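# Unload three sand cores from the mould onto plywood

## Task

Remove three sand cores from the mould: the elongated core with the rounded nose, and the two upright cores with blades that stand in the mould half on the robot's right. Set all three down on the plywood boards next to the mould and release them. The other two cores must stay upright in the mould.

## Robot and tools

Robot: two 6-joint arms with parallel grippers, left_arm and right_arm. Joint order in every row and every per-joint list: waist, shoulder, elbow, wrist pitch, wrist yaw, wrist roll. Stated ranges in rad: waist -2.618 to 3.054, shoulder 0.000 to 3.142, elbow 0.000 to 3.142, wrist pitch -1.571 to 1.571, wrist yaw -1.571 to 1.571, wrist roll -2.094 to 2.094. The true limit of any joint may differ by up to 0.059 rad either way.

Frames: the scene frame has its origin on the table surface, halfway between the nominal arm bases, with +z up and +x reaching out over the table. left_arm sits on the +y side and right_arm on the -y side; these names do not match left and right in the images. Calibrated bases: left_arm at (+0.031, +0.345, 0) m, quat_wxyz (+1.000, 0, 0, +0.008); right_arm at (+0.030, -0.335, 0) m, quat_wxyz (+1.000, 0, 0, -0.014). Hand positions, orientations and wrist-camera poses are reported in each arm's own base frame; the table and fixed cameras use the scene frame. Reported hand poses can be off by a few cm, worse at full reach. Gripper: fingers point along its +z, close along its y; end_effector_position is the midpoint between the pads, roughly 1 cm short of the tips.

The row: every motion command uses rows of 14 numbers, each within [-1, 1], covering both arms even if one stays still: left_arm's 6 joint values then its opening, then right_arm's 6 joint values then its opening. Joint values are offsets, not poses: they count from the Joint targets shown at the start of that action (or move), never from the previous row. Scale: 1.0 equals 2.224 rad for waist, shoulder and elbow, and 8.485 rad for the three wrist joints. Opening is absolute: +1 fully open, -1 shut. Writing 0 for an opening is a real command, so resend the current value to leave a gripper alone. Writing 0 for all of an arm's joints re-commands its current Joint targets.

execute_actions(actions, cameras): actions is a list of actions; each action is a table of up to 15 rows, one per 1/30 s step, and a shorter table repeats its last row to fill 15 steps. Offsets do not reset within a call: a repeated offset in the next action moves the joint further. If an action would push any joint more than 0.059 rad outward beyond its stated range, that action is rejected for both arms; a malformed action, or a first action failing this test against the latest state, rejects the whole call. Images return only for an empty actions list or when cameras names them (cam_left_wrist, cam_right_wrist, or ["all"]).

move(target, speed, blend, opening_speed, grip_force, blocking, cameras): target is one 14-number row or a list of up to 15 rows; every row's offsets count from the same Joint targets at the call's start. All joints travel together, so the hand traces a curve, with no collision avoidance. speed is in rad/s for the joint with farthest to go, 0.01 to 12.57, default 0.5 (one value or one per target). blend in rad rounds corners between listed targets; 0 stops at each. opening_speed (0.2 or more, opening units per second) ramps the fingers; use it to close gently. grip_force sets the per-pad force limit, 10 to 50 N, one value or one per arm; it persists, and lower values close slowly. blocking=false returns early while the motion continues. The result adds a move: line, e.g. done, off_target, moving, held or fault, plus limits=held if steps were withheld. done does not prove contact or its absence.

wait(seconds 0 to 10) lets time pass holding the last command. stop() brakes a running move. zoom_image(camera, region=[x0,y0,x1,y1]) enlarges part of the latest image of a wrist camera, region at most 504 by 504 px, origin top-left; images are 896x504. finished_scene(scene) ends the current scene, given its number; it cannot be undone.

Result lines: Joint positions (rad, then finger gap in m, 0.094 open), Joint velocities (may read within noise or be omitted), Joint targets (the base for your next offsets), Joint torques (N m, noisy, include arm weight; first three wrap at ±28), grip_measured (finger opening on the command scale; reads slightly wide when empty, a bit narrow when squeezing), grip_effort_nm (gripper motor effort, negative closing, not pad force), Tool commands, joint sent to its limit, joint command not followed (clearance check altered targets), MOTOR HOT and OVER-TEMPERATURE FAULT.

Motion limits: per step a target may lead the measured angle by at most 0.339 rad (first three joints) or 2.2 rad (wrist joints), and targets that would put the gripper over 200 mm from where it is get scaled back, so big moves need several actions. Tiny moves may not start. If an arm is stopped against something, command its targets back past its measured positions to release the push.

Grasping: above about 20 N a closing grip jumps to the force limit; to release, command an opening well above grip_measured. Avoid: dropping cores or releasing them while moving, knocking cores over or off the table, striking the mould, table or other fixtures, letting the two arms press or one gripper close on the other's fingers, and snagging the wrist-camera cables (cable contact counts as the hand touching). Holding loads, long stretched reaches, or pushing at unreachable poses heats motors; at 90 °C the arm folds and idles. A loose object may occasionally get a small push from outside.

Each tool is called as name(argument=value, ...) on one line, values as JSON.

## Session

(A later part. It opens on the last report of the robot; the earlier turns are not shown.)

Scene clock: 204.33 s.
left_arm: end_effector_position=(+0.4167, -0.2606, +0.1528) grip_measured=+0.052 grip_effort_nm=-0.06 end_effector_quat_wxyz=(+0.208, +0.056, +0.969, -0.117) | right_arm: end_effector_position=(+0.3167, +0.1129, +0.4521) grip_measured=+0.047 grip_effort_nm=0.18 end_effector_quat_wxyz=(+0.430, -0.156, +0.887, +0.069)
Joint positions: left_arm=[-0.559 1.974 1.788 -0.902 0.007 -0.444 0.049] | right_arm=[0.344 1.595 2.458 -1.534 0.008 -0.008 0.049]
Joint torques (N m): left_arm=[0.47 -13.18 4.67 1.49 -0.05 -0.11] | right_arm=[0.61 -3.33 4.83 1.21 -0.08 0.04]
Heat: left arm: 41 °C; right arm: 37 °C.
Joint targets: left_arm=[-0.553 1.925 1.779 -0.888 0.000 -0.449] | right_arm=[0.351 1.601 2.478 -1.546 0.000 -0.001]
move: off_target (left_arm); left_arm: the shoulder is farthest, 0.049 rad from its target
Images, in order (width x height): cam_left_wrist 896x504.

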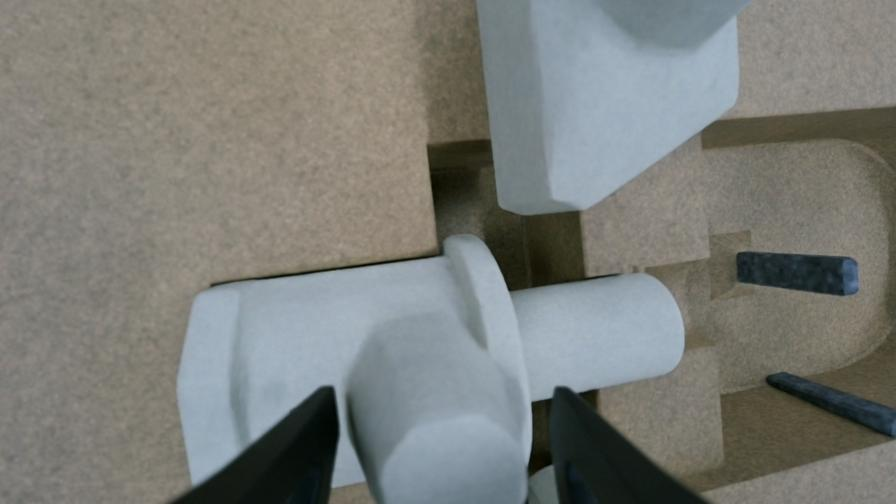

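move(target=[[0,0,0.0115,-0.003,0,0,0.05,0,0,0,0,0,0,0.05],[0,0,0.0115,-0.003,0,0,-0.9,0,0,0,0,0,0,0.05]], opening_speed=0.4, speed=0.25, cameras=["cam_left_wrist"])

Scene clock: 210.93 s.
left_arm: end_effector_position=(+0.4155, -0.2583, +0.1517) grip_measured=-0.239 grip_effort_nm=-1.00 end_effector_quat_wxyz=(+0.205, +0.056, +0.971, -0.112) | right_arm: end_effector_position=(+0.3167, +0.1129, +0.4521) grip_measured=+0.047 grip_effort_nm=0.18 end_effector_quat_wxyz=(+0.430, -0.156, +0.887, +0.069)
Joint positions: left_arm=[-0.559 1.974 1.788 -0.913 -0.001 -0.444 0.036] | right_arm=[0.344 1.595 2.458 -1.534 0.008 -0.008 0.049]
Joint torques (N m): left_arm=[0.36 -13.15 6.79 1.33 0.02 -0.12] | right_arm=[0.62 -3.34 4.85 1.21 -0.08 0.04]
Heat: left arm: 42 °C; right arm: 38 °C.
Joint targets: left_arm=[-0.553 1.925 1.805 -0.913 0.000 -0.449] | right_arm=[0.351 1.601 2.478 -1.546 0.000 -0.001]
move: off_target (left_arm); target 2's new numbers were sent with left_arm's shoulder 0.049 rad from that target; left_arm: the shoulder is farthest, 0.049 rad from its target
Images, in order (width x height): cam_left_wrist 896x504.

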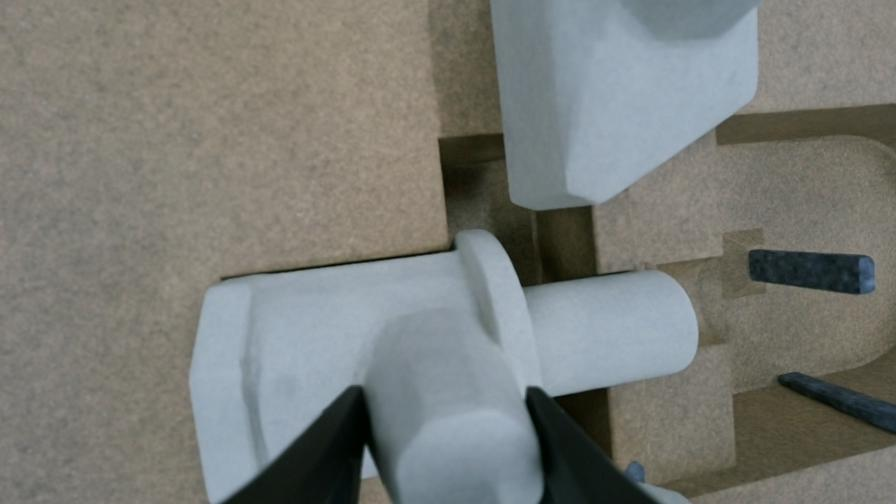

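move(target=[[0,-0.0225,0.0764,-0.0024,0,0,-0.9,0,0,0,0,0,0,0.05],[0,-0.0125,0.2383,-0.0442,0,0,-0.9,0,0,0,0,0,0,0.05]], speed=[0.1,0.25], blend=[0.02,0], cameras=["all"])

Scene clock: 220.70 s.
left_arm: end_effector_position=(+0.3937, -0.2448, +0.2792) grip_measured=-0.240 grip_effort_nm=-1.00 end_effector_quat_wxyz=(+0.231, +0.054, +0.963, -0.127) | right_arm: end_effector_position=(+0.3167, +0.1129, +0.4521) grip_measured=+0.047 grip_effort_nm=0.18 end_effector_quat_wxyz=(+0.430, -0.156, +0.887, +0.069)
Joint positions: left_arm=[-0.559 1.969 2.286 -1.355 0 -0.446 0.036] | right_arm=[0.344 1.595 2.458 -1.534 0.008 -0.008 0.049]
Joint torques (N m): left_arm=[0.42 -14.2 8.75 2.15 0.04 -0.09] | right_arm=[0.59 -3.33 4.83 1.21 -0.08 0.04]
Heat: left arm: 43 °C; right arm: 38 °C.
Joint targets: left_arm=[-0.553 1.897 2.335 -1.288 0.000 -0.449] | right_arm=[0.351 1.601 2.478 -1.546 0.000 -0.001]
move: off_target (left_arm); left_arm: the shoulder is farthest, 0.072 rad from its target

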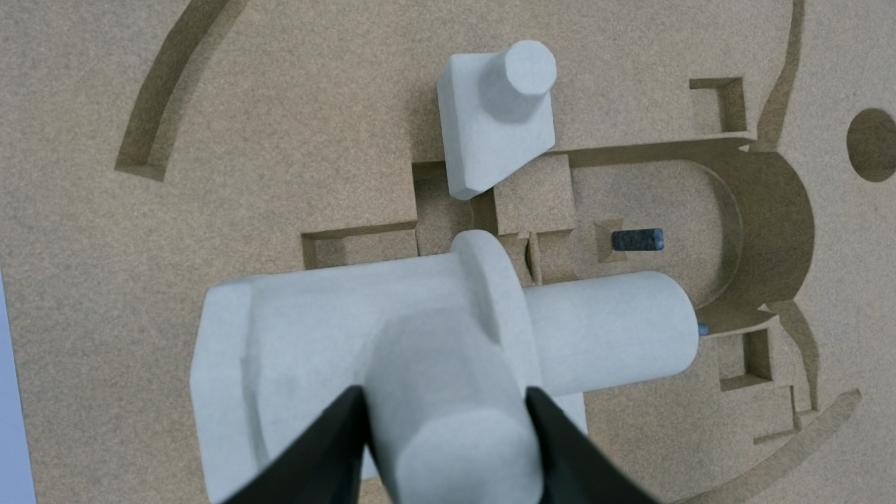

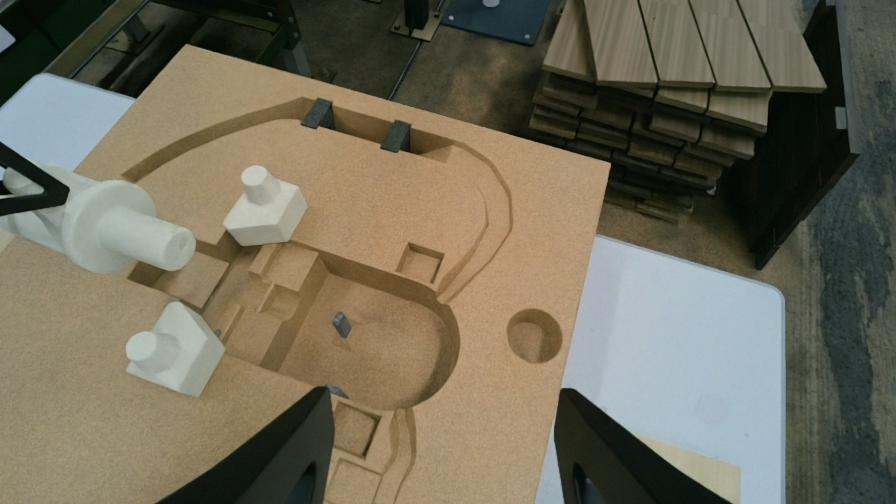

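move(target=[0.4433,-0.2329,-0.4474,0.0473,0,0,-0.9,0,0,0,0,0,0,0.05], speed=0.5, cameras=["cam_left_wrist"])

Scene clock: 235.83 s.
left_arm: end_effector_position=(+0.3207, +0.1495, +0.1902) grip_measured=-0.240 grip_effort_nm=-1.00 end_effector_quat_wxyz=(+0.242, -0.413, +0.878, +0.000) | right_arm: end_effector_position=(+0.3167, +0.1129, +0.4521) grip_measured=+0.047 grip_effort_nm=0.18 end_effector_quat_wxyz=(+0.430, -0.156, +0.887, +0.069)
Joint positions: left_arm=[0.432 1.442 1.326 -0.966 -0.003 -0.446 0.036] | right_arm=[0.344 1.595 2.458 -1.534 0.008 -0.008 0.049]
Joint torques (N m): left_arm=[0.13 -9.81 6.43 2.21 0.06 -0.08] | right_arm=[0.59 -3.34 4.85 1.21 -0.08 0.04]
Heat: left arm: 47 °C; right arm: 38 °C.
Joint targets: left_arm=[0.433 1.379 1.340 -0.887 0.000 -0.449] | right_arm=[0.351 1.601 2.478 -1.546 0.000 -0.001]
move: off_target (left_arm); left_arm: the wrist pitch is farthest, 0.080 rad from its target
Images, in order (width x height): cam_left_wrist 896x504.

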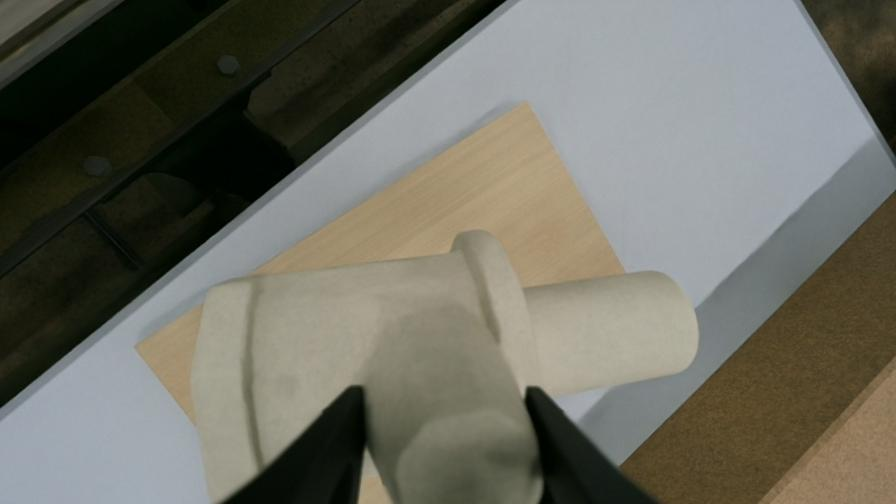

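move(target=[0.0085,-0.0472,-0.1371,0.0233,0,0,-0.9,0,0,0,0,0,0,0.05], speed=0.3, cameras=["cam_left_wrist"])

Scene clock: 244.80 s.
left_arm: end_effector_position=(+0.2947, +0.1413, +0.1359) grip_measured=-0.240 grip_effort_nm=-1.00 end_effector_quat_wxyz=(+0.242, -0.418, +0.876, +0.000) | right_arm: end_effector_position=(+0.3167, +0.1129, +0.4521) grip_measured=+0.047 grip_effort_nm=0.18 end_effector_quat_wxyz=(+0.430, -0.156, +0.887, +0.069)
Joint positions: left_arm=[0.443 1.332 1.021 -0.77 -0.002 -0.446 0.036] | right_arm=[0.344 1.595 2.458 -1.534 0.008 -0.008 0.049]
Joint torques (N m): left_arm=[0.54 -8.61 6.46 2.25 0.04 -0.11] | right_arm=[0.61 -3.32 4.83 1.21 -0.08 0.04]
Heat: left arm: 45 °C; right arm: 39 °C.
Joint targets: left_arm=[0.451 1.274 1.035 -0.689 0.000 -0.449] | right_arm=[0.351 1.601 2.478 -1.546 0.000 -0.001]
move: off_target (left_arm); left_arm: the wrist pitch is farthest, 0.081 rad from its target
Images, in order (width x height): cam_left_wrist 896x504.

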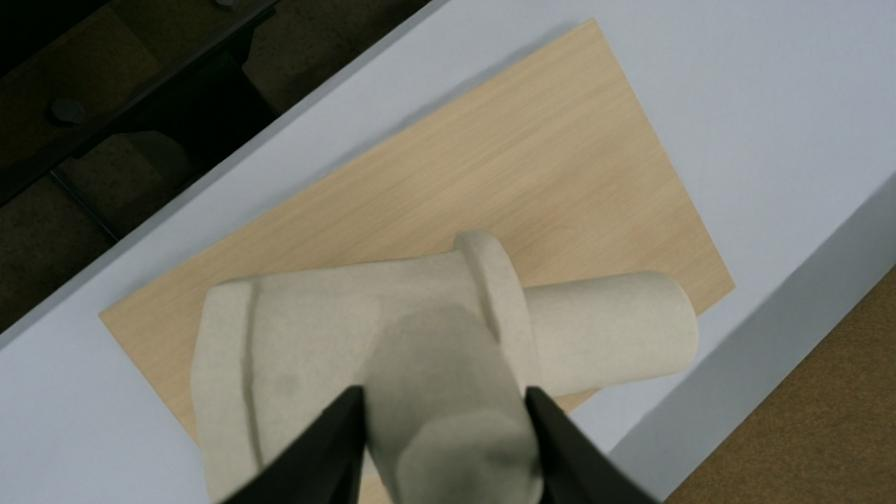

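move(target=[[0,0,-0.034,0.009,0,0,-0.9,0,0,0,0,0,0,0.05],[0,0,-0.042,0.0111,0,0,-0.9,0,0,0,0,0,0,0.05]], speed=[0.12,0.06], blend=[0.01,0], cameras=["cam_left_wrist"])

Scene clock: 249.47 s.
left_arm: end_effector_position=(+0.2920, +0.1400, +0.1161) grip_measured=-0.240 grip_effort_nm=-1.00 end_effector_quat_wxyz=(+0.245, -0.417, +0.875, +0.000) | right_arm: end_effector_position=(+0.3167, +0.1129, +0.4521) grip_measured=+0.047 grip_effort_nm=0.18 end_effector_quat_wxyz=(+0.430, -0.156, +0.887, +0.069)
Joint positions: left_arm=[0.443 1.324 0.933 -0.685 -0.001 -0.446 0.036] | right_arm=[0.344 1.595 2.458 -1.534 0.008 -0.008 0.049]
Joint torques (N m): left_arm=[0.62 -7.79 5.89 2.31 0.04 -0.1] | right_arm=[0.61 -3.32 4.86 1.21 -0.08 0.04]
Heat: left arm: 44 °C; right arm: 39 °C.
Joint targets: left_arm=[0.451 1.274 0.942 -0.595 0.000 -0.449] | right_arm=[0.351 1.601 2.478 -1.546 0.000 -0.001]
move: off_target (left_arm); blend cut to 0.0089 rad at target 1; left_arm: the wrist pitch is farthest, 0.090 rad from its target
Images, in order (width x height): cam_left_wrist 896x504.

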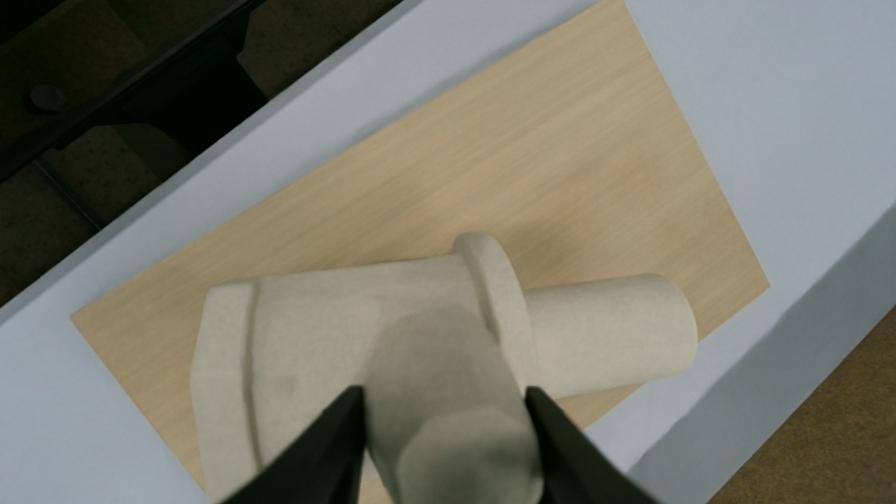

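move(target=[0,0,-0.016,0.0045,0,0,-0.9,0,0,0,0,0,0,0.05], speed=0.06, cameras=["cam_left_wrist"])

Scene clock: 253.00 s.
left_arm: end_effector_position=(+0.2922, +0.1402, +0.1158) grip_measured=-0.240 grip_effort_nm=-1.00 end_effector_quat_wxyz=(+0.256, -0.416, +0.873, +0.000) | right_arm: end_effector_position=(+0.3167, +0.1129, +0.4521) grip_measured=+0.047 grip_effort_nm=0.18 end_effector_quat_wxyz=(+0.430, -0.156, +0.887, +0.069)
Joint positions: left_arm=[0.443 1.307 0.908 -0.654 -0.002 -0.446 0.036] | right_arm=[0.344 1.595 2.458 -1.534 0.008 -0.008 0.049]
Joint torques (N m): left_arm=[0.62 -6.39 5.09 2.47 0.05 -0.08] | right_arm=[0.62 -3.33 4.85 1.21 -0.07 0.04]
Heat: left arm: 44 °C; right arm: 39 °C.
Joint targets: left_arm=[0.451 1.274 0.906 -0.557 0.000 -0.449] | right_arm=[0.351 1.601 2.478 -1.546 0.000 -0.001]
move: off_target (left_arm); left_arm: the wrist pitch is farthest, 0.097 rad from its target
Images, in order (width x height): cam_left_wrist 896x504.

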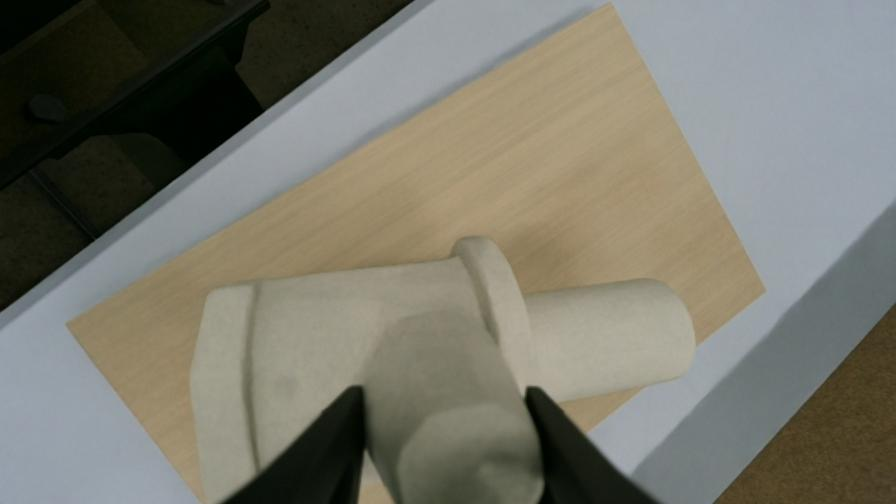

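move(target=[[0,0.006,-0.01,-0.005,0,0,-0.9,0,0,0,0,0,0,0.05],[0,0.006,-0.01,-0.005,0,0,-0.13,0,0,0,0,0,0,0.05]], speed=0.06, opening_speed=0.2, cameras=["cam_left_wrist"])

Scene clock: 260.77 s.
left_arm: end_effector_position=(+0.2949, +0.1415, +0.1155) grip_measured=-0.132 grip_effort_nm=0.12 end_effector_quat_wxyz=(+0.266, -0.415, +0.870, +0.000) | right_arm: end_effector_position=(+0.3167, +0.1129, +0.4521) grip_measured=+0.047 grip_effort_nm=0.18 end_effector_quat_wxyz=(+0.430, -0.156, +0.887, +0.069)
Joint positions: left_arm=[0.443 1.302 0.893 -0.622 -0.002 -0.447 0.041] | right_arm=[0.344 1.595 2.458 -1.534 0.008 -0.008 0.049]
Joint torques (N m): left_arm=[0.66 -4.98 4.6 1.69 0.04 -0.11] | right_arm=[0.61 -3.32 4.85 1.21 -0.07 0.04]
Heat: left arm: 42 °C; right arm: 39 °C.
Joint targets: left_arm=[0.451 1.288 0.884 -0.599 0.000 -0.449] | right_arm=[0.351 1.601 2.478 -1.546 0.000 -0.001]
move: done; target 2's new numbers were sent with left_arm's wrist pitch 0.049 rad from that target
Images, in order (width x height): cam_left_wrist 896x504.

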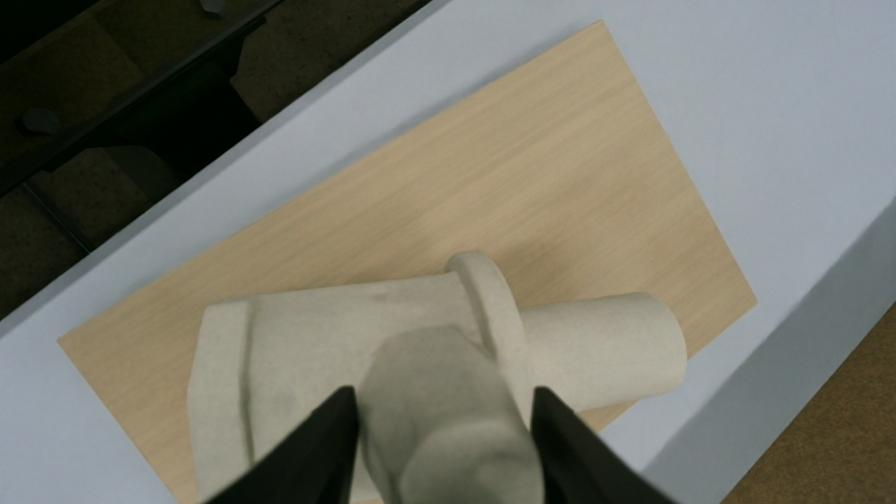

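move(target=[[0,0,0,0,0,0,0.25,0,0,0,0,0,0,0.05],[0,0,0.09,-0.0236,0,0,0.25,0,0,0,0,0,0,0.05],[0,0,0.29,-0.076,0,0,0.25,-0.27,0,0,0,0,0,0.05]], speed=[0.3,0.25,0.8], blend=[0,0.05,0], opening_speed=0.4, cameras=["all"])

Scene clock: 266.70 s.
left_arm: end_effector_position=(+0.2760, +0.1325, +0.2670) grip_measured=+0.248 grip_effort_nm=0.13 end_effector_quat_wxyz=(+0.266, -0.415, +0.870, +0.000) | right_arm: end_effector_position=(+0.3263, -0.0809, +0.4520) grip_measured=+0.047 grip_effort_nm=0.18 end_effector_quat_wxyz=(+0.432, +0.107, +0.894, -0.056)
Joint positions: left_arm=[0.443 1.302 1.508 -1.237 -0.002 -0.447 0.059] | right_arm=[-0.244 1.595 2.458 -1.534 0.003 -0.007 0.049]
Joint torques (N m): left_arm=[0.75 -4.49 6.57 1.37 0.06 -0.11] | right_arm=[-0.51 -3.32 4.82 1.22 -0.03 0.04]
Heat: left arm: 41 °C; right arm: 39 °C.
Joint targets: left_arm=[0.451 1.288 1.529 -1.244 0.000 -0.449] | right_arm=[-0.250 1.601 2.478 -1.546 0.000 -0.001]
move: done

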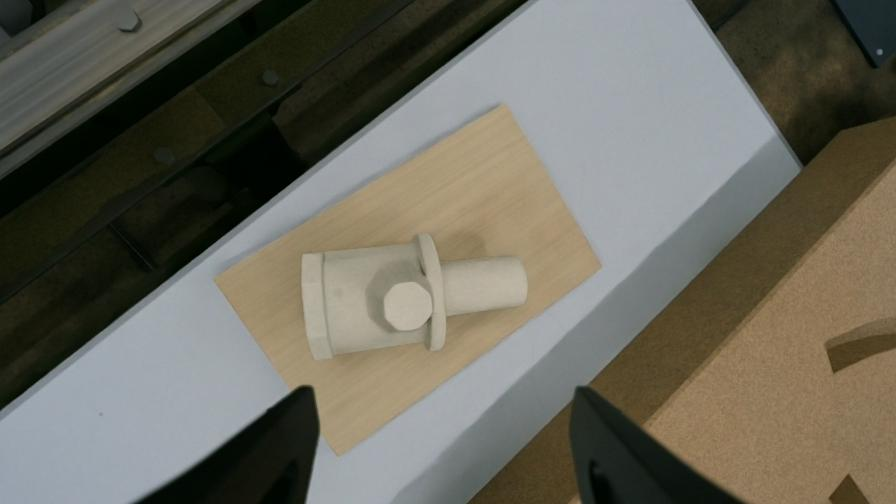

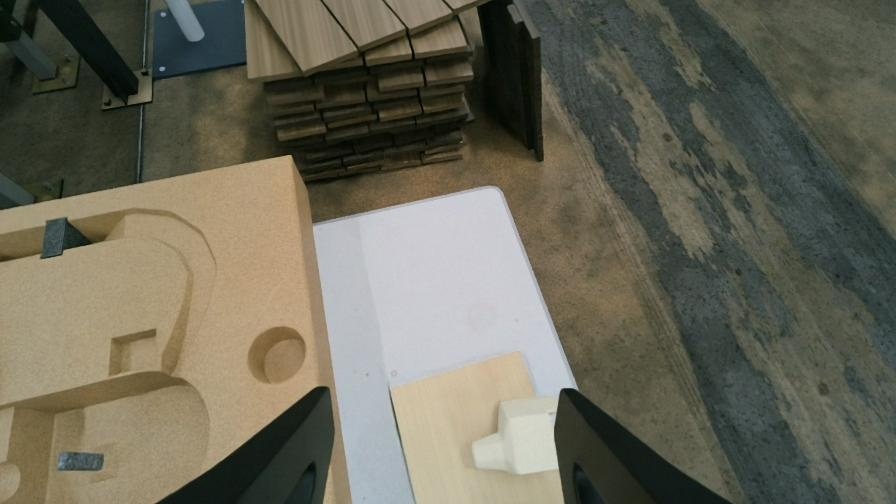

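move(target=[0,0,0,0,0,0,0.25,0,-0.1,-0.33,0,0,0,0.05], speed=0.9, cameras=["cam_right_wrist"])

Scene clock: 270.43 s.
left_arm: end_effector_position=(+0.2759, +0.1325, +0.2669) grip_measured=+0.248 grip_effort_nm=0.12 end_effector_quat_wxyz=(+0.266, -0.415, +0.870, +0.000) | right_arm: end_effector_position=(+0.2685, -0.0665, +0.2870) grip_measured=+0.047 grip_effort_nm=0.18 end_effector_quat_wxyz=(+0.187, +0.117, +0.975, -0.025)
Joint positions: left_arm=[0.443 1.302 1.508 -1.238 -0.002 -0.447 0.059] | right_arm=[-0.244 1.399 1.752 -1.544 0.003 -0.007 0.049]
Joint torques (N m): left_arm=[0.66 -4.59 6.53 1.39 0.07 -0.1] | right_arm=[-0.53 -5.24 4.16 0.69 -0.04 0.03]
Heat: left arm: 40 °C; right arm: 39 °C.
Joint targets: left_arm=[0.451 1.288 1.529 -1.244 0.000 -0.449] | right_arm=[-0.250 1.378 1.745 -1.546 0.000 -0.001]
move: done
Images, in order (width x height): cam_right_wrist 896x504.

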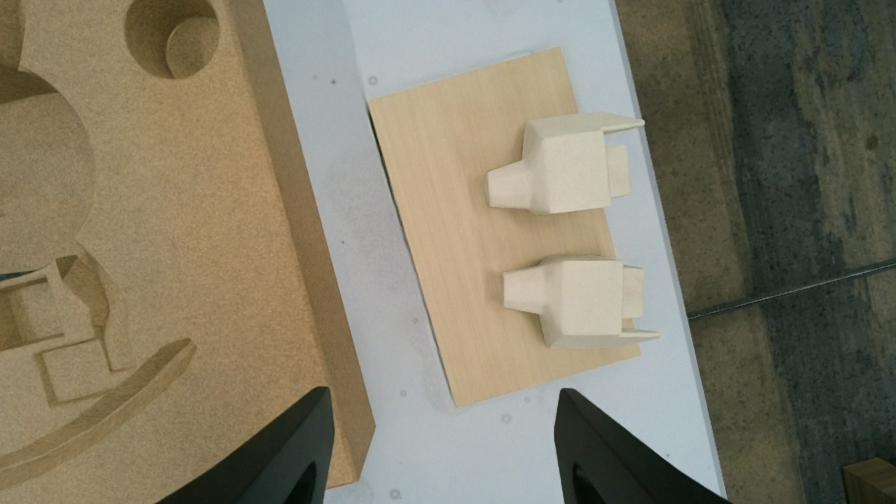

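All three cores are on the boards and at rest.

finished_scene(scene=2)

The scene is finished: the task was done.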